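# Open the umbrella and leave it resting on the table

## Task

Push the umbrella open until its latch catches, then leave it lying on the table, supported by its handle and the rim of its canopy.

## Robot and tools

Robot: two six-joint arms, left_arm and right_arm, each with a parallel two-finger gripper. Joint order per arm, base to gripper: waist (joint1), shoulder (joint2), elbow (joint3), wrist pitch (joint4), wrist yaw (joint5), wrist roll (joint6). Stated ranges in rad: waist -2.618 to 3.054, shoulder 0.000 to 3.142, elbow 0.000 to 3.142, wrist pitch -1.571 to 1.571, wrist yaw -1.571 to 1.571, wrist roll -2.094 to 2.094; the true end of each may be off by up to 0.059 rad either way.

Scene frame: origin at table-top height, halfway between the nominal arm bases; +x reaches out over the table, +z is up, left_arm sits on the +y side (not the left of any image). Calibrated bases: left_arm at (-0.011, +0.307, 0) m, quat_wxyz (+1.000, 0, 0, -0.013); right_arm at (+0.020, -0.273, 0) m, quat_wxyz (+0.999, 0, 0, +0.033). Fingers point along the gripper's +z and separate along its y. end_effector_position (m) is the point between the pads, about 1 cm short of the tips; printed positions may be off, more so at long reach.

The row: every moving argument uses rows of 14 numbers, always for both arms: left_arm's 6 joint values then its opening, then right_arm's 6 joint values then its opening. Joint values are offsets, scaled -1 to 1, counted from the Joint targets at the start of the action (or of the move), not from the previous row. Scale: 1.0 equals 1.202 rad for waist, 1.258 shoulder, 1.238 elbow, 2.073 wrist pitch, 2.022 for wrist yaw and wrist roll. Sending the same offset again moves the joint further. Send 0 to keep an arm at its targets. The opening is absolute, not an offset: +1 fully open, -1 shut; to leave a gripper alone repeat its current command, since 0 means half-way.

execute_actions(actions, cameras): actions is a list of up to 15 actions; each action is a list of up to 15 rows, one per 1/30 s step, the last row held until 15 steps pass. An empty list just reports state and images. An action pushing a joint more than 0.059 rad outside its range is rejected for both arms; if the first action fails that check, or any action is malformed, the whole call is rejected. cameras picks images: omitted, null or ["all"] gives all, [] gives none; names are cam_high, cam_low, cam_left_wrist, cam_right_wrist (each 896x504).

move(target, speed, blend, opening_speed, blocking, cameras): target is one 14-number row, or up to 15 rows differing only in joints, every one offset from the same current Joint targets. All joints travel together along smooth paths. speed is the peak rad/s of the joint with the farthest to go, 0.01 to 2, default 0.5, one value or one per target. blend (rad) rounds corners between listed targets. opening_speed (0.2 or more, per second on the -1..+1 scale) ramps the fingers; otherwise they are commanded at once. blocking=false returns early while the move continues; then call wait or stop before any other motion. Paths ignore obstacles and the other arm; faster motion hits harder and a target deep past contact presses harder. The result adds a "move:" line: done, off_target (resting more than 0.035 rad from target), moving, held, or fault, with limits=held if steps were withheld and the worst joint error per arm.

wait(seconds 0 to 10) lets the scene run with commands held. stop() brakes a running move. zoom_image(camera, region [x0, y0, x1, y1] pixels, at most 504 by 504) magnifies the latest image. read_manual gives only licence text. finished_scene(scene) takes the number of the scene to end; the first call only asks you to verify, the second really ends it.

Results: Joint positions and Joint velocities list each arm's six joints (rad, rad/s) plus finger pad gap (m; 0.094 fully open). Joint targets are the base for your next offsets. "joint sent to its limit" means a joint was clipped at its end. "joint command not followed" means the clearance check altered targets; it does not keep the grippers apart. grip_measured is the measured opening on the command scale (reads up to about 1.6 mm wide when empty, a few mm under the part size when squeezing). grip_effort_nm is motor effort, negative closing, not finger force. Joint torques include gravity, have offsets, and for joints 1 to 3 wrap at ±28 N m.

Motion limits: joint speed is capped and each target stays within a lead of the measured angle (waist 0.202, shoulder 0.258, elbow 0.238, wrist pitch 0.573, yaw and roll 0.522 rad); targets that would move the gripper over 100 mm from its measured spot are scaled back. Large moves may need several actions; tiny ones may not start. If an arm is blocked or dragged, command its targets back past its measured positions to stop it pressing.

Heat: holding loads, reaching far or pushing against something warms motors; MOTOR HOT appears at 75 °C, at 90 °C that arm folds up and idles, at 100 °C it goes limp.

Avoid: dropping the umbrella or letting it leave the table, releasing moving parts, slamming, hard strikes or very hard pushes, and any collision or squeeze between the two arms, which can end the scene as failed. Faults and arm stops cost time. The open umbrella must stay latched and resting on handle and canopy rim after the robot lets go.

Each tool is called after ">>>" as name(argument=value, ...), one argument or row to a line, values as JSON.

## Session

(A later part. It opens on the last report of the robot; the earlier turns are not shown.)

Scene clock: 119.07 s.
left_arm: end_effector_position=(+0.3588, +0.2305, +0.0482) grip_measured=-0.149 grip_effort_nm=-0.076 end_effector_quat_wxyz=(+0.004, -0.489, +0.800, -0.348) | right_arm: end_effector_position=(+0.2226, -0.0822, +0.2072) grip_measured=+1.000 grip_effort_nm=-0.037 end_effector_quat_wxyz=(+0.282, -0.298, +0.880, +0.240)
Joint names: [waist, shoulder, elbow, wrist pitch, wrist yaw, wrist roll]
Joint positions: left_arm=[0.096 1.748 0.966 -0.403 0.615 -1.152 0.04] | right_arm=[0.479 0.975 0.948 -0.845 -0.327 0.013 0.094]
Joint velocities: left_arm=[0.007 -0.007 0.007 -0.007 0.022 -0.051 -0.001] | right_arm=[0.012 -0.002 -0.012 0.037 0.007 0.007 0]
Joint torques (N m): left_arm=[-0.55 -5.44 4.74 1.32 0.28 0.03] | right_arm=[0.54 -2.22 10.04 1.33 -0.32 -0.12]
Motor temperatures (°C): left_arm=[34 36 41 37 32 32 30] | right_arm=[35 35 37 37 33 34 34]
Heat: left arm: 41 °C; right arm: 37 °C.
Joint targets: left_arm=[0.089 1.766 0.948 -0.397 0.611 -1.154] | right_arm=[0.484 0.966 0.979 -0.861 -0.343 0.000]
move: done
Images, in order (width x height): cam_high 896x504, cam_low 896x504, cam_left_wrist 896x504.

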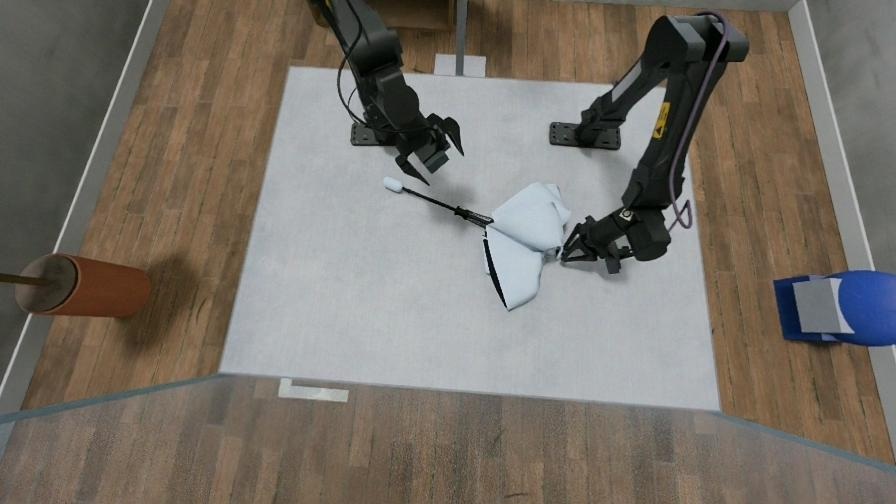

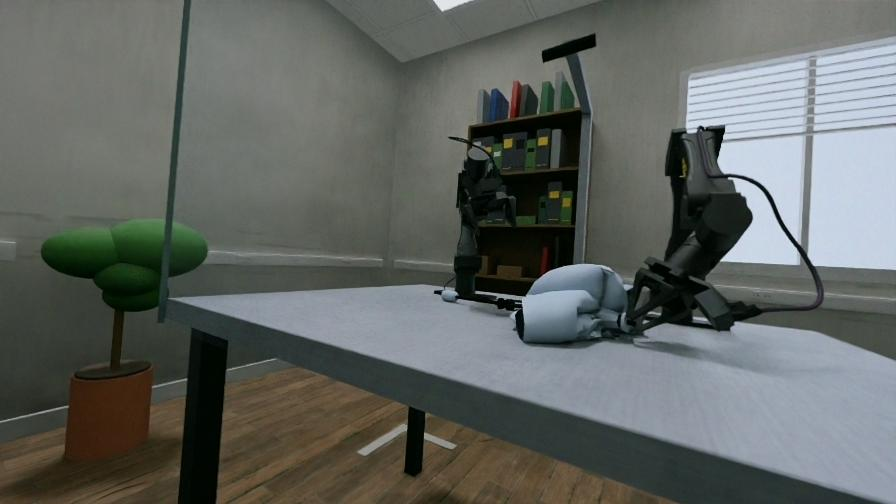

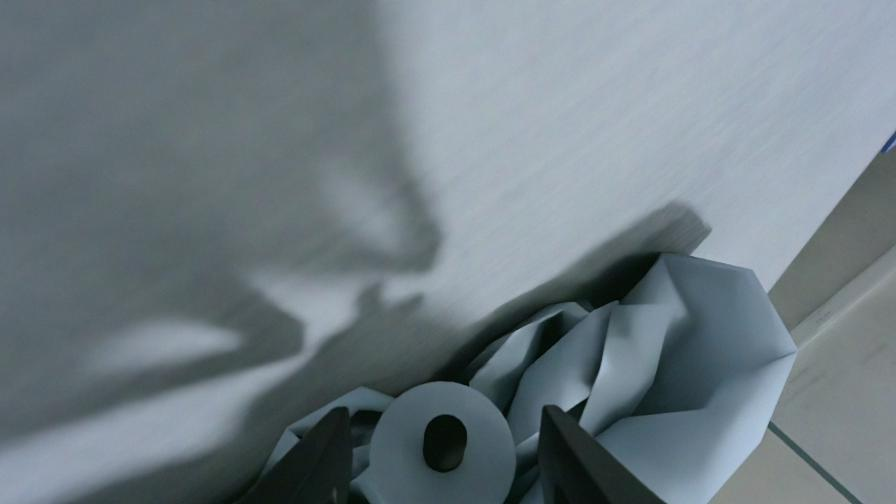

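>>> move(
  target=[-0.0121, 0.0060, -0.0024, 0.0097, -0.0027, -0.0081, -0.15, 0, 0, 0, 0, 0, 0, 1],
  speed=0.2,
  cameras=["cam_left_wrist"],
)

>>> move(
  target=[0, 0, 0, 0, 0, 0, -0.68, 0, 0, 0, 0, 0, 0, 1],
  opening_speed=0.6,
  cameras=["cam_high", "cam_low", "cam_left_wrist"],
)

>>> zoom_image(
  camera="cam_left_wrist",
  region=[320, 340, 570, 504],
)

>>> zoom_image(
  camera="cam_low",
  region=[600, 280, 700, 350],
)

Scene clock: 130.03 s.
left_arm: end_effector_position=(+0.3614, +0.2263, +0.0469) grip_measured=-0.149 grip_effort_nm=-0.081 end_effector_quat_wxyz=(+0.005, -0.489, +0.799, -0.349) | right_arm: end_effector_position=(+0.2226, -0.0822, +0.2072) grip_measured=+1.000 grip_effort_nm=-0.037 end_effector_quat_wxyz=(+0.282, -0.298, +0.880, +0.240)
Joint names: [waist, shoulder, elbow, wrist pitch, wrist yaw, wrist roll]
Joint positions: left_arm=[0.082 1.755 0.966 -0.383 0.609 -1.168 0.04] | right_arm=[0.479 0.975 0.948 -0.845 -0.327 0.013 0.094]
Joint velocities: left_arm=[-0.012 -0.007 -0.002 0.037 -0.022 -0.022 0] | right_arm=[-0.012 0.012 0.017 -0.066 -0.11 0.022 0]
Joint torques (N m): left_arm=[-0.59 -5.46 4.52 1.34 0.28 0] | right_arm=[0.55 -2.28 10.06 1.32 -0.32 -0.11]
Motor temperatures (°C): left_arm=[34 36 41 37 32 32 30] | right_arm=[35 35 37 37 33 34 34]
Heat: left arm: 41 °C; right arm: 37 °C.
Joint targets: left_arm=[0.075 1.774 0.945 -0.377 0.606 -1.170] | right_arm=[0.484 0.966 0.979 -0.861 -0.343 0.000]
move: done
Images, in order (width x height): cam_left_wrist 896x504.

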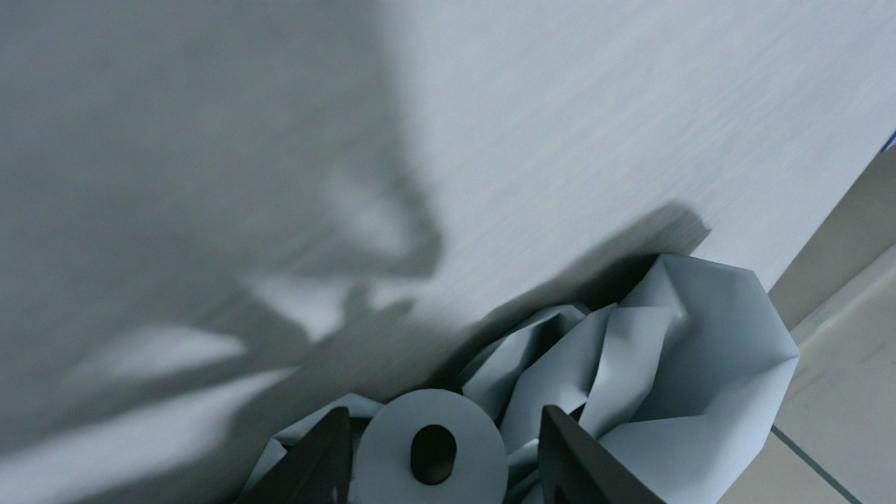

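Scene clock: 131.30 s.
left_arm: end_effector_position=(+0.3602, +0.2277, +0.0446) grip_measured=-0.630 grip_effort_nm=-1.023 end_effector_quat_wxyz=(+0.008, -0.487, +0.802, -0.345) | right_arm: end_effector_position=(+0.2225, -0.0822, +0.2071) grip_measured=+1.000 grip_effort_nm=-0.032 end_effector_quat_wxyz=(+0.282, -0.298, +0.880, +0.240)
Joint names: [waist, shoulder, elbow, wrist pitch, wrist yaw, wrist roll]
Joint positions: left_arm=[0.082 1.755 0.961 -0.382 0.599 -1.159 0.017] | right_arm=[0.479 0.975 0.948 -0.846 -0.327 0.013 0.094]
Joint velocities: left_arm=[0.007 0.002 0.012 -0.037 -0.007 0.037 0] | right_arm=[-0.007 -0.002 -0.012 0.007 0.007 -0.066 0]
Joint torques (N m): left_arm=[-0.57 -5.46 4.86 1.34 0.36 -0.08] | right_arm=[0.5 -2.24 10.04 1.34 -0.33 -0.11]
Motor temperatures (°C): left_arm=[34 36 41 37 32 32 30] | right_arm=[35 35 37 37 33 34 34]
Heat: left arm: 41 °C; right arm: 37 °C.
Joint targets: left_arm=[0.075 1.774 0.945 -0.377 0.605 -1.170] | right_arm=[0.484 0.966 0.979 -0.861 -0.343 0.000]
move: done
Images, in order (width x height): cam_high 896x504, cam_low 896x504, cam_left_wrist 896x504.

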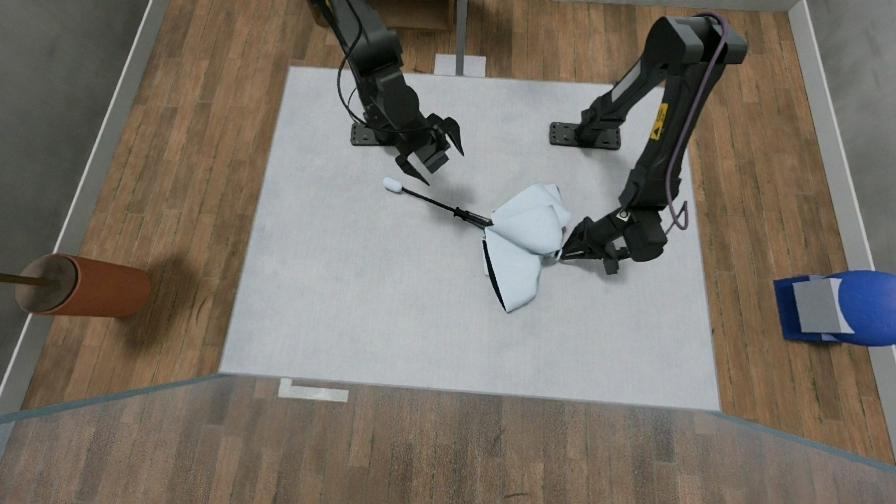

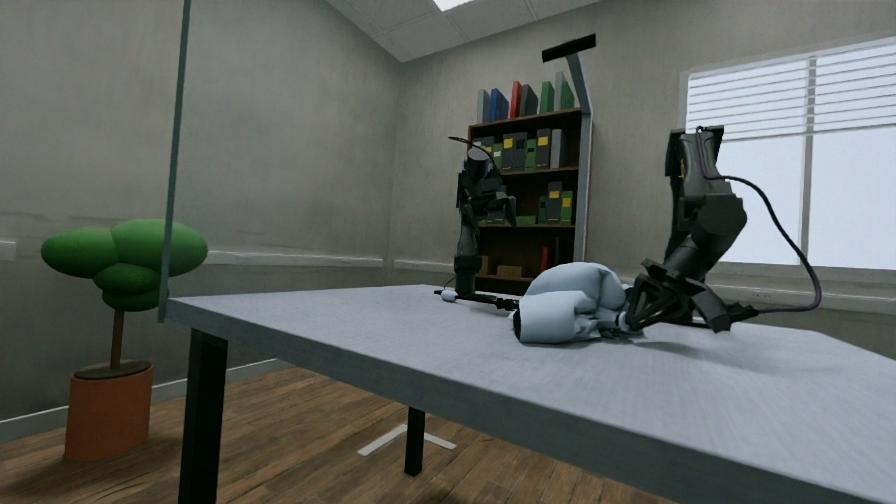

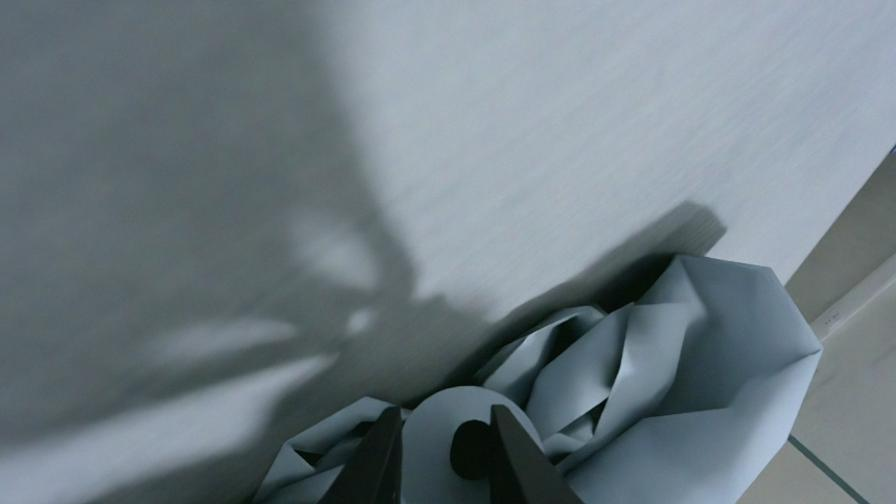

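Scaled by 2.016 from the camera's 896x504 image, which has a finer 1280x720 frame.

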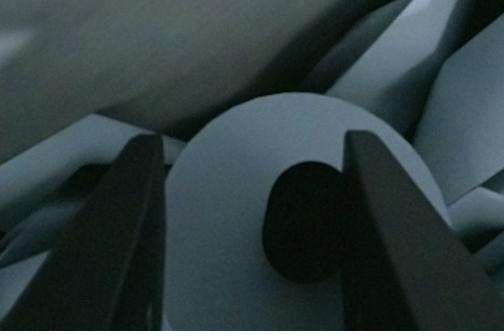

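Scaled by 5.040 from the camera's 896x504 image, which has a finer 1280x720 frame.

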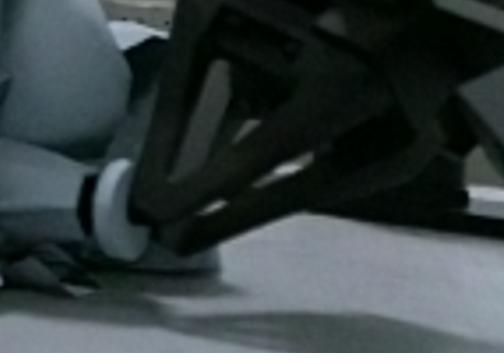

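>>> move(
  target=[0, 0, 0, 0, 0, 0, -0.15, 0, 0, 0, 0, 0, 0, 1],
  opening_speed=1.0,
  cameras=["cam_high", "cam_low", "cam_left_wrist"],
)

>>> zoom_image(
  camera="cam_left_wrist",
  region=[320, 340, 570, 504],
)

>>> zoom_image(
  camera="cam_low",
  region=[600, 280, 700, 350],
)

Scene clock: 144.03 s.
left_arm: end_effector_position=(+0.3608, +0.2278, +0.0448) grip_measured=-0.151 grip_effort_nm=0.061 end_effector_quat_wxyz=(+0.007, -0.491, +0.800, -0.345) | right_arm: end_effector_position=(+0.2225, -0.0822, +0.2071) grip_measured=+1.000 grip_effort_nm=-0.037 end_effector_quat_wxyz=(+0.282, -0.298, +0.880, +0.240)
Joint names: [waist, shoulder, elbow, wrist pitch, wrist yaw, wrist roll]
Joint positions: left_arm=[0.082 1.755 0.961 -0.38 0.599 -1.168 0.04] | right_arm=[0.479 0.975 0.948 -0.846 -0.327 0.013 0.094]
Joint velocities: left_arm=[-0.002 0.002 -0.002 0.007 0.007 0.007 -0.001] | right_arm=[-0.007 0.002 -0.007 -0.022 -0.022 -0.022 0]
Joint torques (N m): left_arm=[-0.58 -5.48 4.86 1.32 0.36 0.03] | right_arm=[0.51 -2.26 10.04 1.32 -0.32 -0.12]
Motor temperatures (°C): left_arm=[34 36 41 37 32 32 31] | right_arm=[35 35 37 37 33 34 34]
Heat: left arm: 41 °C; right arm: 37 °C.
Joint targets: left_arm=[0.075 1.774 0.945 -0.377 0.605 -1.170] | right_arm=[0.484 0.966 0.979 -0.861 -0.343 0.000]
move: done
Images, in order (width x height): cam_high 896x504, cam_low 896x504, cam_left_wrist 896x504.

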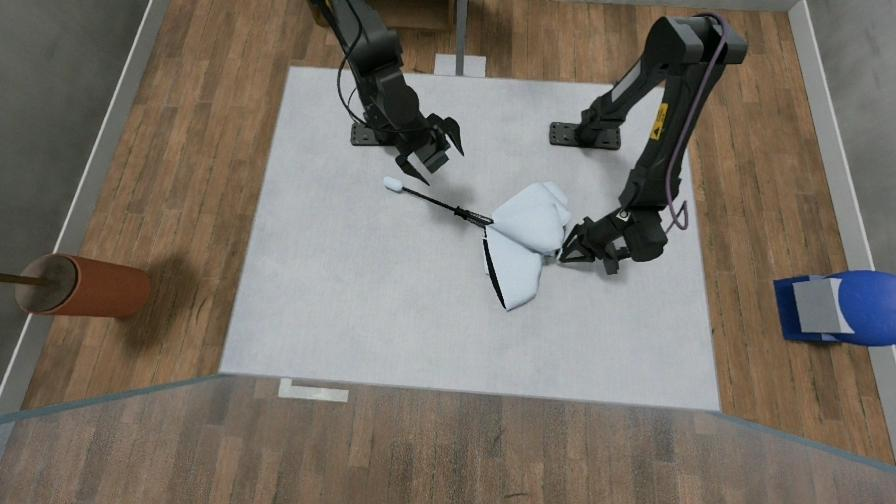

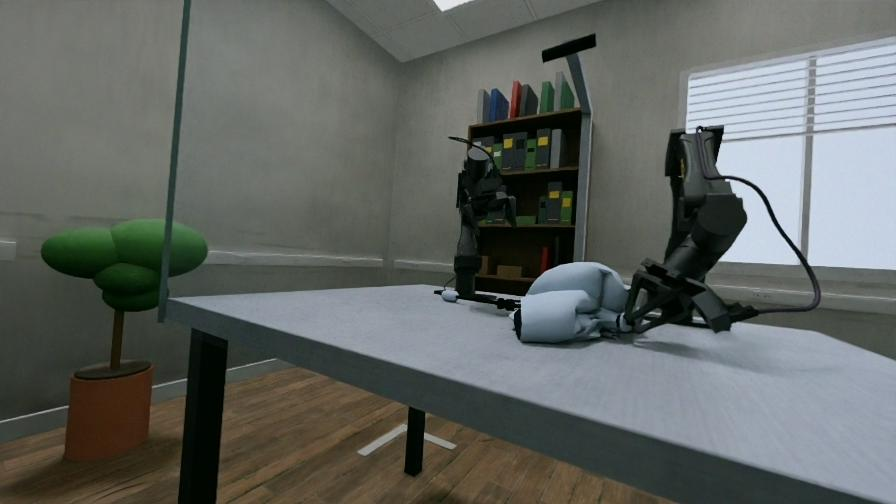

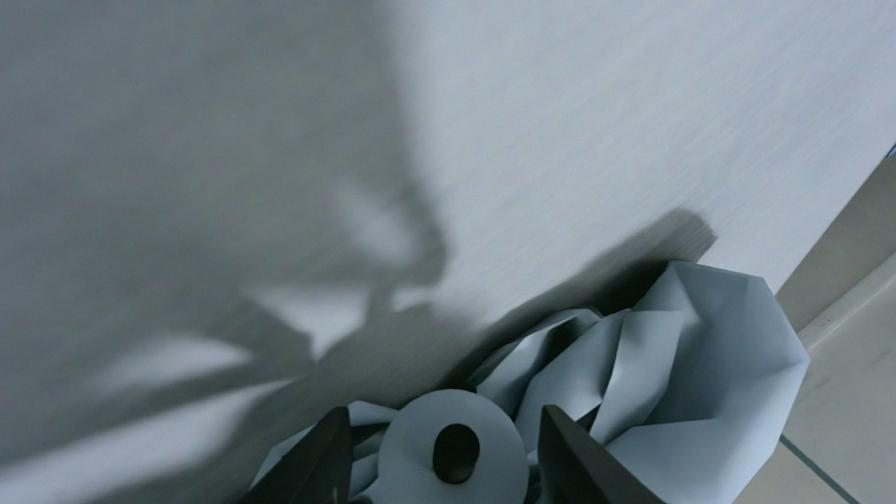

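Scaled by 2.016 from the camera's 896x504 image, which has a finer 1280x720 frame.

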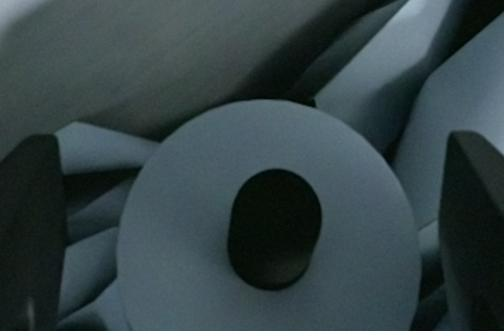

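Scaled by 5.040 from the camera's 896x504 image, which has a finer 1280x720 frame.

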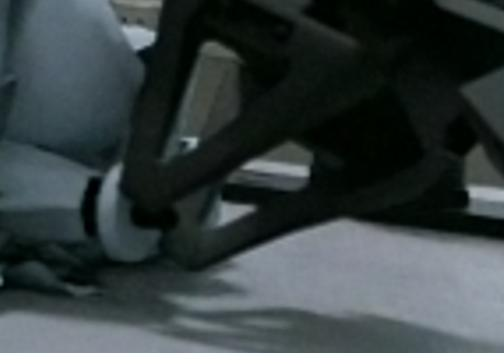

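>>> execute_actions(
  actions=[],
  cameras=["cam_left_wrist", "cam_high"],
)

Scene clock: 172.17 s.
left_arm: end_effector_position=(+0.3608, +0.2278, +0.0448) grip_measured=-0.151 grip_effort_nm=0.061 end_effector_quat_wxyz=(+0.007, -0.491, +0.800, -0.345) | right_arm: end_effector_position=(+0.2225, -0.0822, +0.2071) grip_measured=+1.000 grip_effort_nm=-0.042 end_effector_quat_wxyz=(+0.282, -0.298, +0.880, +0.240)
Joint names: [waist, shoulder, elbow, wrist pitch, wrist yaw, wrist roll]
Joint positions: left_arm=[0.082 1.755 0.961 -0.38 0.599 -1.168 0.04] | right_arm=[0.479 0.975 0.948 -0.846 -0.327 0.013 0.094]
Joint velocities: left_arm=[0.002 -0.012 0.012 0.051 -0.022 -0.095 0.001] | right_arm=[0.017 -0.012 0.007 -0.007 0.022 0.007 0]
Joint torques (N m): left_arm=[-0.58 -5.49 4.85 1.3 0.36 0.03] | right_arm=[0.55 -2.28 10.07 1.33 -0.33 -0.11]
Motor temperatures (°C): left_arm=[34 36 41 37 32 32 31] | right_arm=[35 35 37 38 33 34 34]
Heat: left arm: 41 °C; right arm: 38 °C.
Joint targets: left_arm=[0.075 1.774 0.945 -0.377 0.605 -1.170] | right_arm=[0.484 0.966 0.979 -0.861 -0.343 0.000]
Tool commands: left_gripper/opening=-0.15 right_gripper/opening=+1.0
Images, in order (width x height): cam_high 896x504, cam_left_wrist 896x504.

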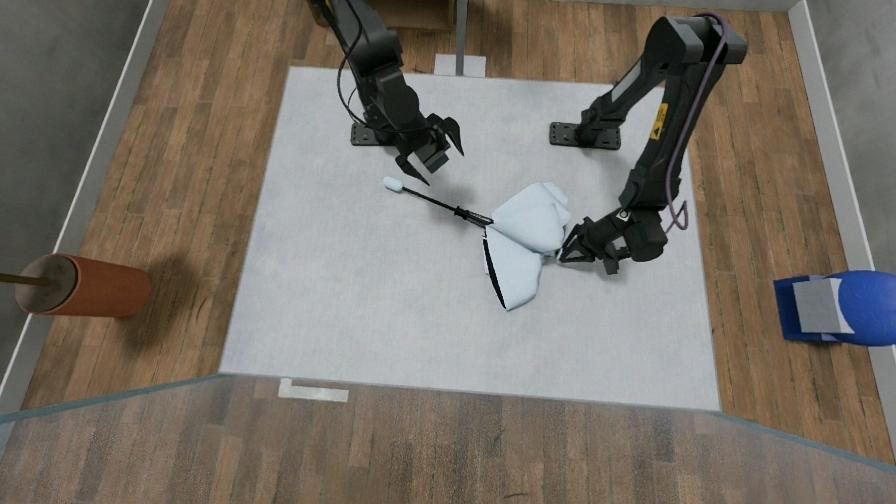

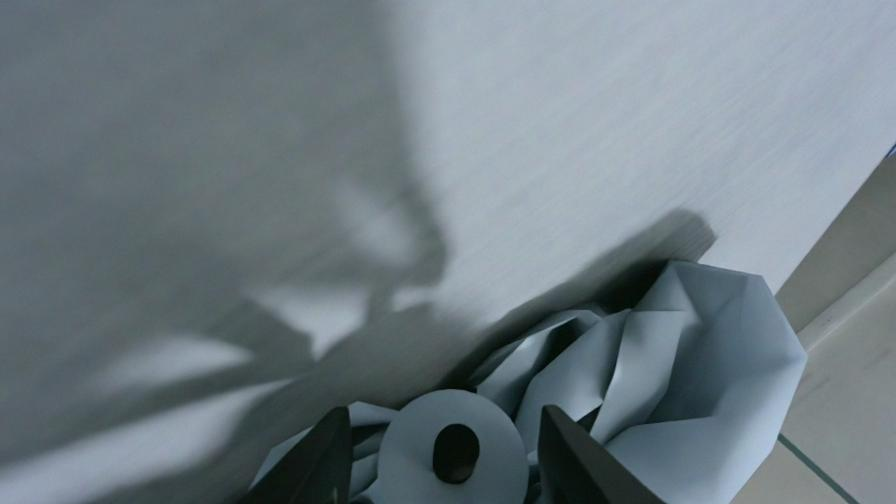

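>>> move(
  target=[-0.003, 0.0245, 0.0125, 0.0077, 0, 0, -0.15, 0, 0, 0, 0, 0, 0, 1],
  speed=0.1,
  cameras=["cam_left_wrist"],
)

Scene clock: 183.53 s.
left_arm: end_effector_position=(+0.3607, +0.2269, +0.0352) grip_measured=-0.151 grip_effort_nm=0.061 end_effector_quat_wxyz=(-0.001, -0.493, +0.800, -0.341) | right_arm: end_effector_position=(+0.2225, -0.0822, +0.2071) grip_measured=+1.000 grip_effort_nm=-0.037 end_effector_quat_wxyz=(+0.282, -0.298, +0.880, +0.240)
Joint names: [waist, shoulder, elbow, wrist pitch, wrist yaw, wrist roll]
Joint positions: left_arm=[0.08 1.786 0.961 -0.367 0.599 -1.169 0.04] | right_arm=[0.479 0.975 0.948 -0.846 -0.327 0.013 0.094]
Joint velocities: left_arm=[-0.002 -0.002 -0.017 0.007 -0.022 -0.022 -0.001] | right_arm=[-0.007 -0.012 -0.017 0.037 0.007 0.007 0]
Joint torques (N m): left_arm=[-0.69 -5.6 5.9 1.32 0.37 0.03] | right_arm=[0.53 -2.24 10.06 1.33 -0.32 -0.1]
Motor temperatures (°C): left_arm=[34 36 41 37 32 32 31] | right_arm=[35 35 37 38 33 34 34]
Heat: left arm: 41 °C; right arm: 38 °C.
Joint targets: left_arm=[0.071 1.805 0.961 -0.361 0.605 -1.170] | right_arm=[0.484 0.966 0.979 -0.861 -0.343 0.000]
move: done
Images, in order (width x height): cam_left_wrist 896x504.

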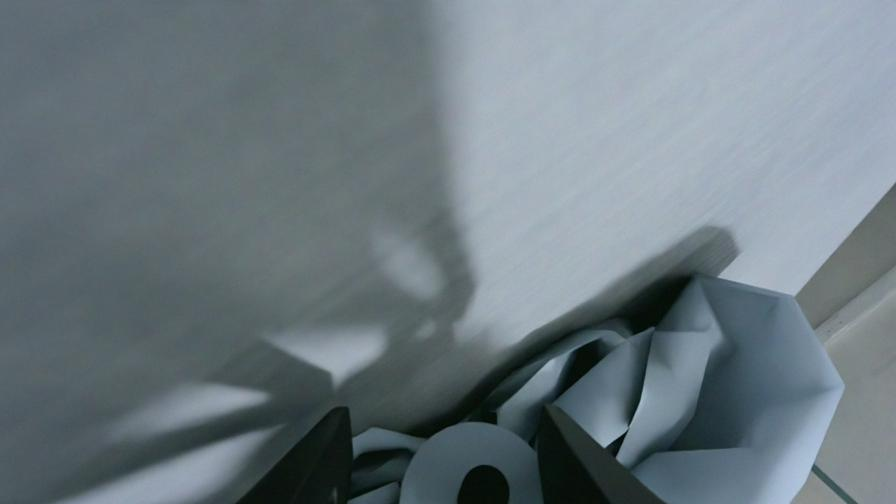

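>>> move(
  target=[-0.010, 0.002, 0.021, 0.0015, 0, 0, -0.15, 0, 0, 0, 0, 0, 0, 1],
  speed=0.1,
  cameras=["cam_left_wrist"],
)

Scene clock: 199.27 s.
left_arm: end_effector_position=(+0.3628, +0.2238, +0.0365) grip_measured=-0.151 grip_effort_nm=0.066 end_effector_quat_wxyz=(+0.003, -0.488, +0.803, -0.343) | right_arm: end_effector_position=(+0.2225, -0.0822, +0.2071) grip_measured=+1.000 grip_effort_nm=-0.027 end_effector_quat_wxyz=(+0.282, -0.298, +0.880, +0.240)
Joint names: [waist, shoulder, elbow, wrist pitch, wrist yaw, wrist roll]
Joint positions: left_arm=[0.07 1.786 0.963 -0.357 0.596 -1.17 0.04] | right_arm=[0.479 0.975 0.948 -0.846 -0.327 0.013 0.094]
Joint velocities: left_arm=[0.002 -0.002 0.002 0.051 -0.022 -0.022 0] | right_arm=[-0.012 -0.012 -0.007 0.037 0.037 0.051 0]
Joint torques (N m): left_arm=[-0.87 -5.46 7.88 1.26 0.4 0.04] | right_arm=[0.55 -2.28 10.09 1.33 -0.32 -0.11]
Motor temperatures (°C): left_arm=[34 36 41 37 32 32 30] | right_arm=[35 35 37 38 33 34 34]
Heat: left arm: 41 °C; right arm: 38 °C.
Joint targets: left_arm=[0.059 1.807 0.987 -0.358 0.606 -1.170] | right_arm=[0.484 0.966 0.979 -0.861 -0.343 0.000]
move: done
Images, in order (width x height): cam_left_wrist 896x504.

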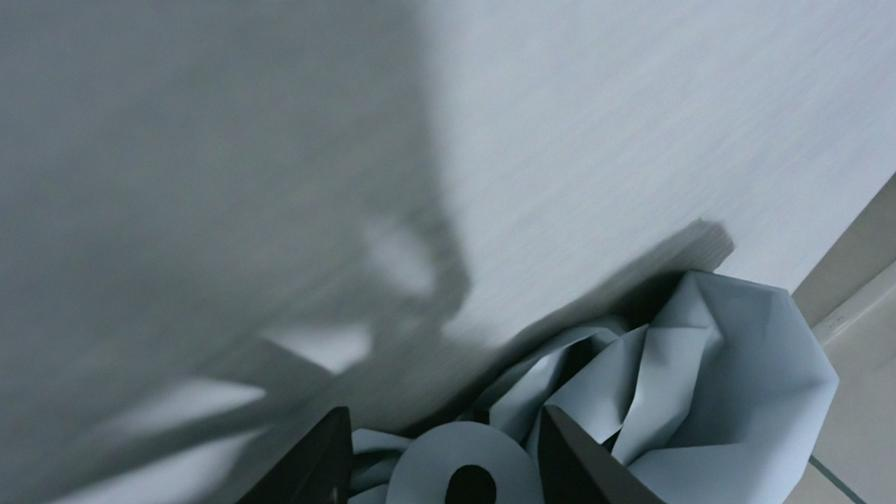

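>>> move(
  target=[-0.003, 0, 0.016, 0, 0, 0, -0.15, 0, 0, 0, 0, 0, 0, 1],
  speed=0.1,
  cameras=["cam_left_wrist"],
)

Scene clock: 202.00 s.
left_arm: end_effector_position=(+0.3687, +0.2217, +0.0415) grip_measured=-0.151 grip_effort_nm=0.061 end_effector_quat_wxyz=(+0.009, -0.482, +0.804, -0.347) | right_arm: end_effector_position=(+0.2225, -0.0822, +0.2071) grip_measured=+1.000 grip_effort_nm=-0.022 end_effector_quat_wxyz=(+0.282, -0.298, +0.880, +0.240)
Joint names: [waist, shoulder, elbow, wrist pitch, wrist yaw, wrist roll]
Joint positions: left_arm=[0.063 1.788 0.983 -0.357 0.597 -1.17 0.04] | right_arm=[0.479 0.975 0.948 -0.846 -0.327 0.013 0.094]
Joint velocities: left_arm=[-0.002 -0.002 0.002 -0.022 -0.066 0.007 -0.001] | right_arm=[-0.022 -0.002 -0.002 0.037 0.007 -0.037 0]
Joint torques (N m): left_arm=[-0.64 -5.68 8.02 1.29 0.38 0.04] | right_arm=[0.51 -2.25 10.06 1.33 -0.32 -0.11]
Motor temperatures (°C): left_arm=[34 36 41 37 32 32 30] | right_arm=[35 35 37 38 33 34 34]
Heat: left arm: 41 °C; right arm: 38 °C.
Joint targets: left_arm=[0.056 1.807 1.006 -0.358 0.605 -1.170] | right_arm=[0.484 0.966 0.979 -0.861 -0.343 0.000]
move: done
Images, in order (width x height): cam_left_wrist 896x504.

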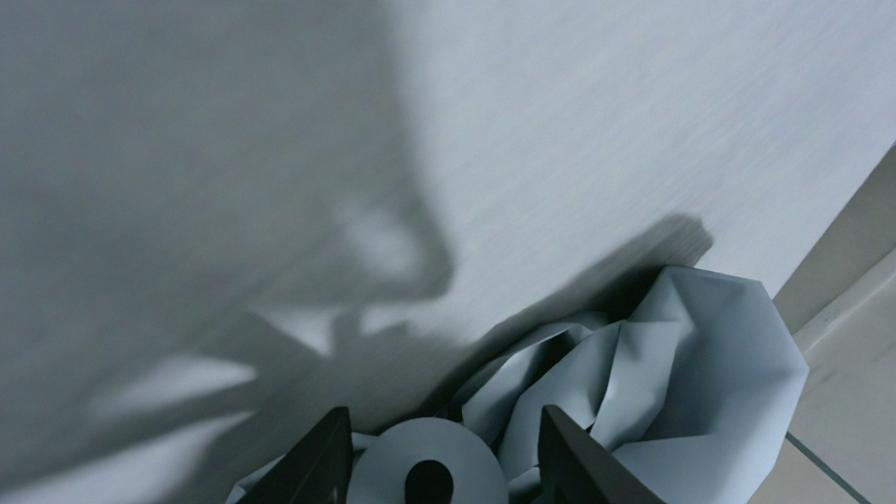

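>>> move(
  target=[0, 0, 0, 0, 0, 0, -0.78, 0, 0, 0, 0, 0, 0, 1],
  opening_speed=0.3,
  cameras=["cam_left_wrist", "cam_high"],
)

Scene clock: 211.00 s.
left_arm: end_effector_position=(+0.3687, +0.2217, +0.0415) grip_measured=-0.389 grip_effort_nm=-1.038 end_effector_quat_wxyz=(+0.009, -0.483, +0.804, -0.347) | right_arm: end_effector_position=(+0.2225, -0.0822, +0.2071) grip_measured=+1.000 grip_effort_nm=-0.037 end_effector_quat_wxyz=(+0.282, -0.298, +0.880, +0.240)
Joint names: [waist, shoulder, elbow, wrist pitch, wrist yaw, wrist roll]
Joint positions: left_arm=[0.063 1.788 0.983 -0.357 0.597 -1.172 0.029] | right_arm=[0.479 0.975 0.948 -0.846 -0.327 0.013 0.094]
Joint velocities: left_arm=[-0.002 -0.022 -0.002 -0.037 0.066 -0.007 0] | right_arm=[-0.012 0.002 -0.012 -0.007 0.022 -0.037 0]
Joint torques (N m): left_arm=[-0.64 -5.68 7.99 1.29 0.39 0.07] | right_arm=[0.51 -2.25 10.07 1.33 -0.34 -0.11]
Motor temperatures (°C): left_arm=[34 36 42 37 32 32 31] | right_arm=[35 35 37 38 33 34 34]
Heat: left arm: 42 °C; right arm: 38 °C.
Joint targets: left_arm=[0.056 1.807 1.006 -0.358 0.605 -1.170] | right_arm=[0.484 0.966 0.979 -0.861 -0.343 0.000]
move: done
Images, in order (width x height): cam_high 896x504, cam_left_wrist 896x504.

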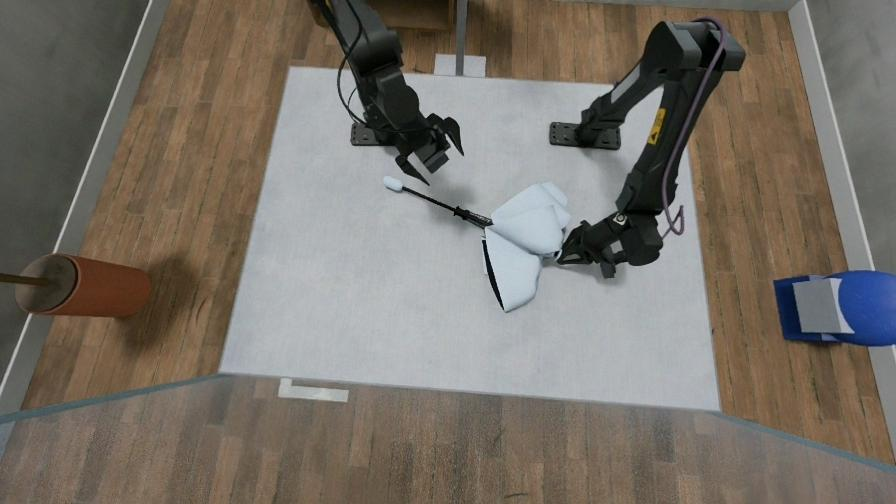

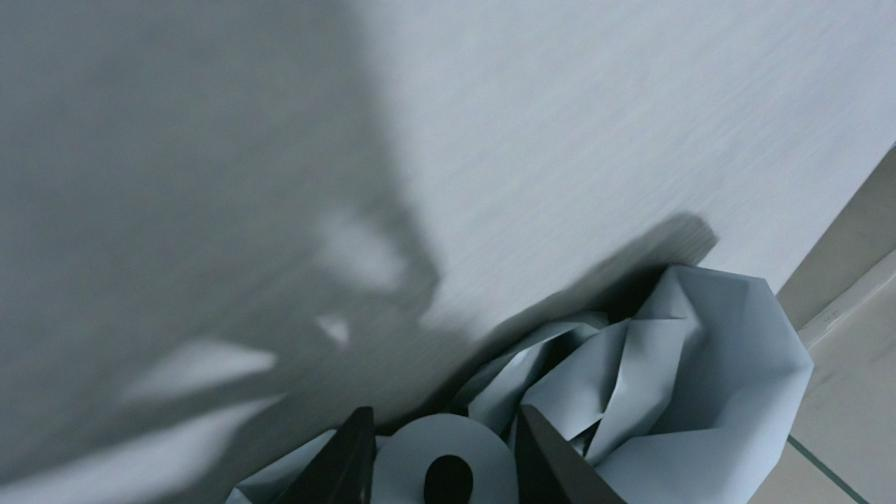

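>>> zoom_image(
  camera="cam_left_wrist",
  region=[320, 384, 580, 504],
)

>>> zoom_image(
  camera="cam_high",
  region=[460, 170, 660, 320],
)

Scaled by 1.938 from the camera's 896x504 image, which has a finer 1280x720 frame.

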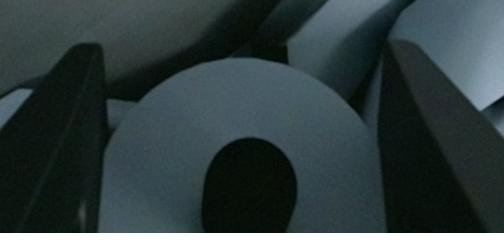

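Scaled by 2.520 from the camera's 896x504 image, which has a finer 1280x720 frame.

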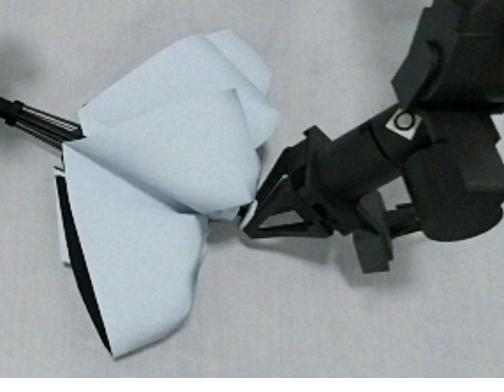

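>>> zoom_image(
  camera="cam_left_wrist",
  region=[360, 404, 450, 504],
)

>>> zoom_image(
  camera="cam_left_wrist",
  region=[440, 404, 530, 504],
)

Scaled by 5.040 from the camera's 896x504 image, which has a finer 1280x720 frame.

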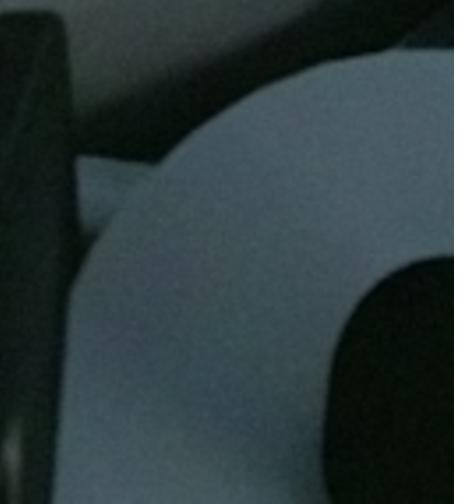

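Scaled by 5.040 from the camera's 896x504 image, which has a finer 1280x720 frame.

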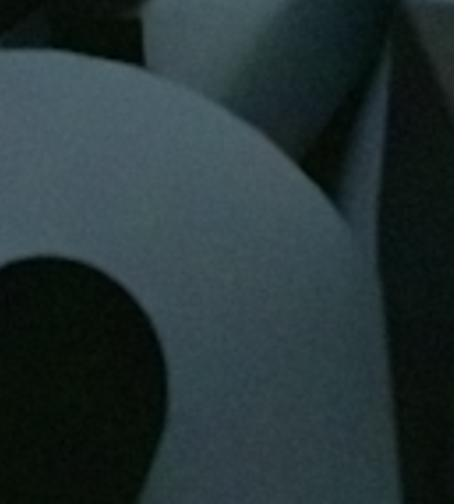

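>>> move(
  target=[-0.049, -0.113, 0.083, -0.096, -0.0577, -0.0064, -0.78, 0, 0, 0, 0, 0, 0, 1],
  speed=0.15,
  cameras=["cam_high", "cam_low", "cam_left_wrist"],
)

Scene clock: 239.40 s.
left_arm: end_effector_position=(+0.3668, +0.2157, +0.0823) grip_measured=-0.389 grip_effort_nm=-1.038 end_effector_quat_wxyz=(+0.031, -0.483, +0.818, -0.310) | right_arm: end_effector_position=(+0.2225, -0.0822, +0.2071) grip_measured=+1.000 grip_effort_nm=-0.042 end_effector_quat_wxyz=(+0.282, -0.298, +0.880, +0.240)
Joint names: [waist, shoulder, elbow, wrist pitch, wrist yaw, wrist roll]
Joint positions: left_arm=[0.005 1.69 1.082 -0.541 0.49 -1.193 0.029] | right_arm=[0.479 0.975 0.948 -0.846 -0.327 0.013 0.094]
Joint velocities: left_arm=[-0.007 -0.007 -0.017 0.051 -0.007 0.007 -0.001] | right_arm=[0.012 -0.002 -0.002 -0.007 -0.037 0.007 0]
Joint torques (N m): left_arm=[-0.66 -8.65 8.85 1.18 0.25 0.15] | right_arm=[0.54 -2.22 10.06 1.33 -0.31 -0.1]
Motor temperatures (°C): left_arm=[34 36 43 37 32 32 32] | right_arm=[35 35 38 38 33 34 34]
Heat: left arm: 43 °C; right arm: 38 °C.
Joint targets: left_arm=[-0.003 1.665 1.109 -0.557 0.489 -1.183] | right_arm=[0.484 0.966 0.979 -0.861 -0.343 0.000]
move: done
Images, in order (width x height): cam_high 896x504, cam_low 896x504, cam_left_wrist 896x504.

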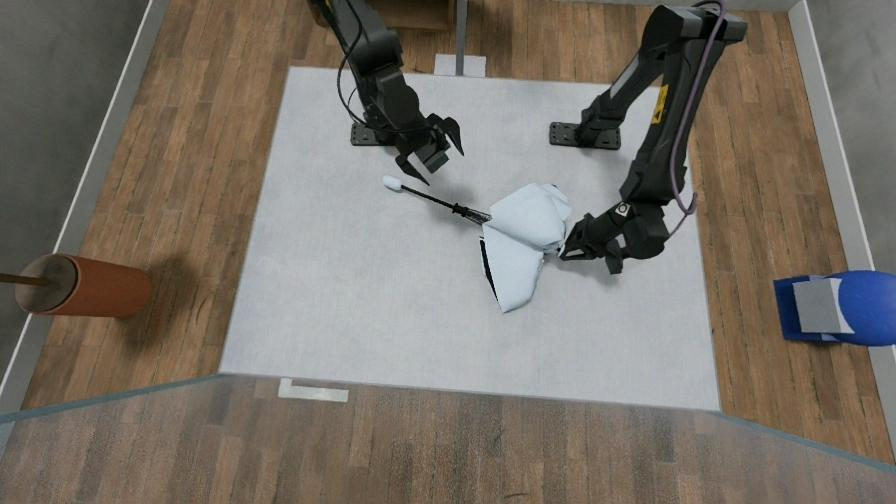

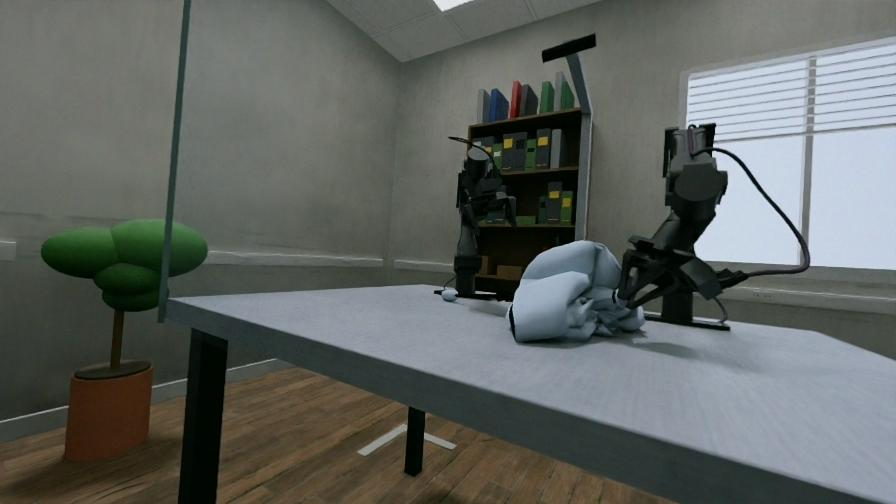

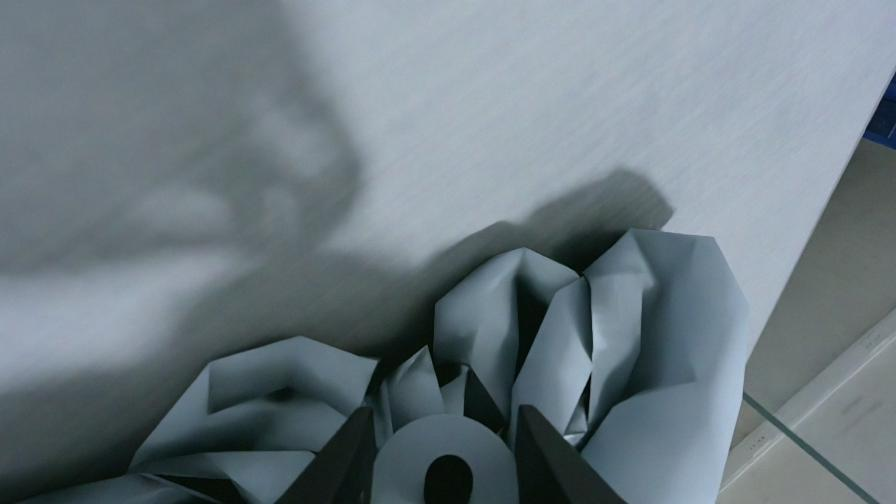

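>>> move(
  target=[
    [-0.0726, -0.093, 0.1201, -0.0919, -0.0657, -0.0161, -0.78, 0, 0, 0, 0, 0, 0, 1],
    [-0.1661, -0.115, 0.2769, -0.1826, -0.1392, -0.039, -0.78, 0, 0, 0, 0, 0, 0, 1],
  ],
  speed=0.2,
  blend=0.05,
  cameras=["cam_high", "cam_low", "cam_left_wrist", "cam_right_wrist"],
)

Scene clock: 245.80 s.
left_arm: end_effector_position=(+0.3572, +0.1850, +0.2003) grip_measured=-0.389 grip_effort_nm=-1.038 end_effector_quat_wxyz=(+0.119, -0.455, +0.846, -0.251) | right_arm: end_effector_position=(+0.2225, -0.0822, +0.2071) grip_measured=+1.000 grip_effort_nm=-0.037 end_effector_quat_wxyz=(+0.282, -0.298, +0.880, +0.240)
Joint names: [waist, shoulder, elbow, wrist pitch, wrist yaw, wrist roll]
Joint positions: left_arm=[-0.197 1.545 1.422 -0.923 0.216 -1.268 0.029] | right_arm=[0.479 0.975 0.948 -0.846 -0.327 0.013 0.094]
Joint velocities: left_arm=[-0.002 0.002 -0.012 -0.022 -0.007 0.037 0] | right_arm=[0.002 -0.002 0.002 0.007 -0.007 0.037 0]
Joint torques (N m): left_arm=[-0.5 -7.83 9.66 1.42 -0.01 0.11] | right_arm=[0.51 -2.29 10.03 1.33 -0.32 -0.11]
Motor temperatures (°C): left_arm=[34 37 43 37 32 32 32] | right_arm=[35 35 38 38 33 34 34]
Heat: left arm: 43 °C; right arm: 38 °C.
Joint targets: left_arm=[-0.203 1.520 1.452 -0.935 0.207 -1.262] | right_arm=[0.484 0.966 0.979 -0.861 -0.343 0.000]
move: done

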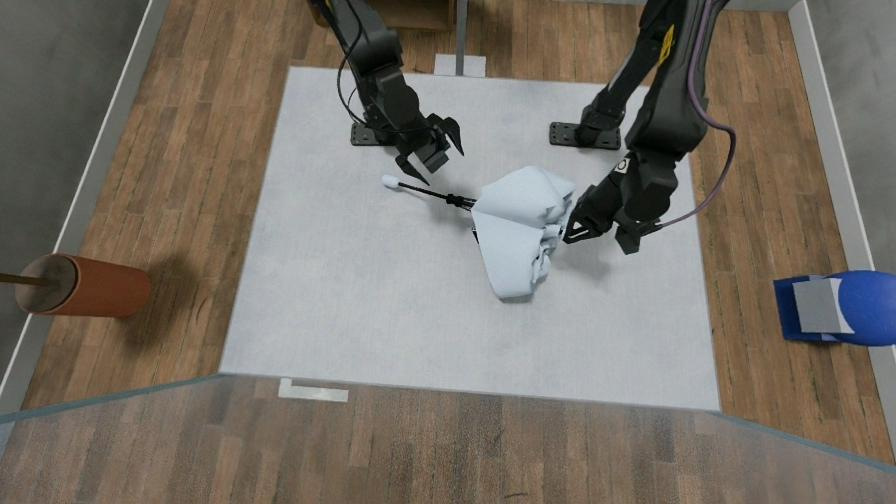

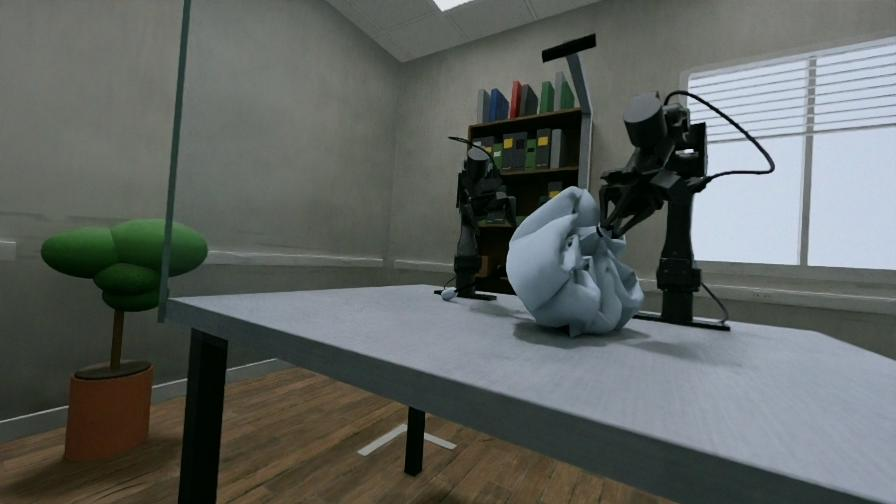

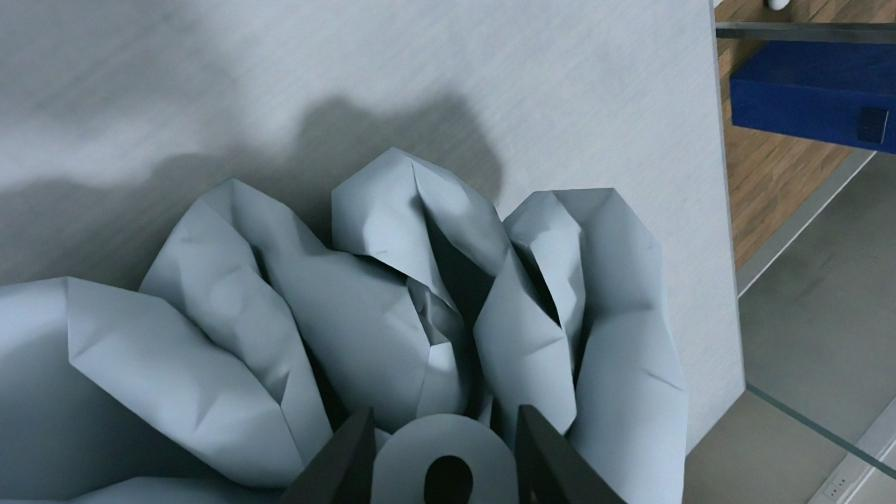

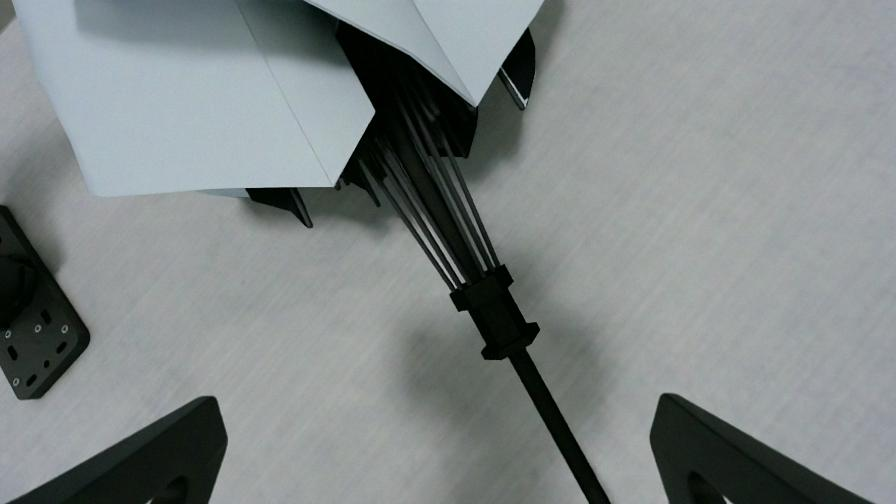

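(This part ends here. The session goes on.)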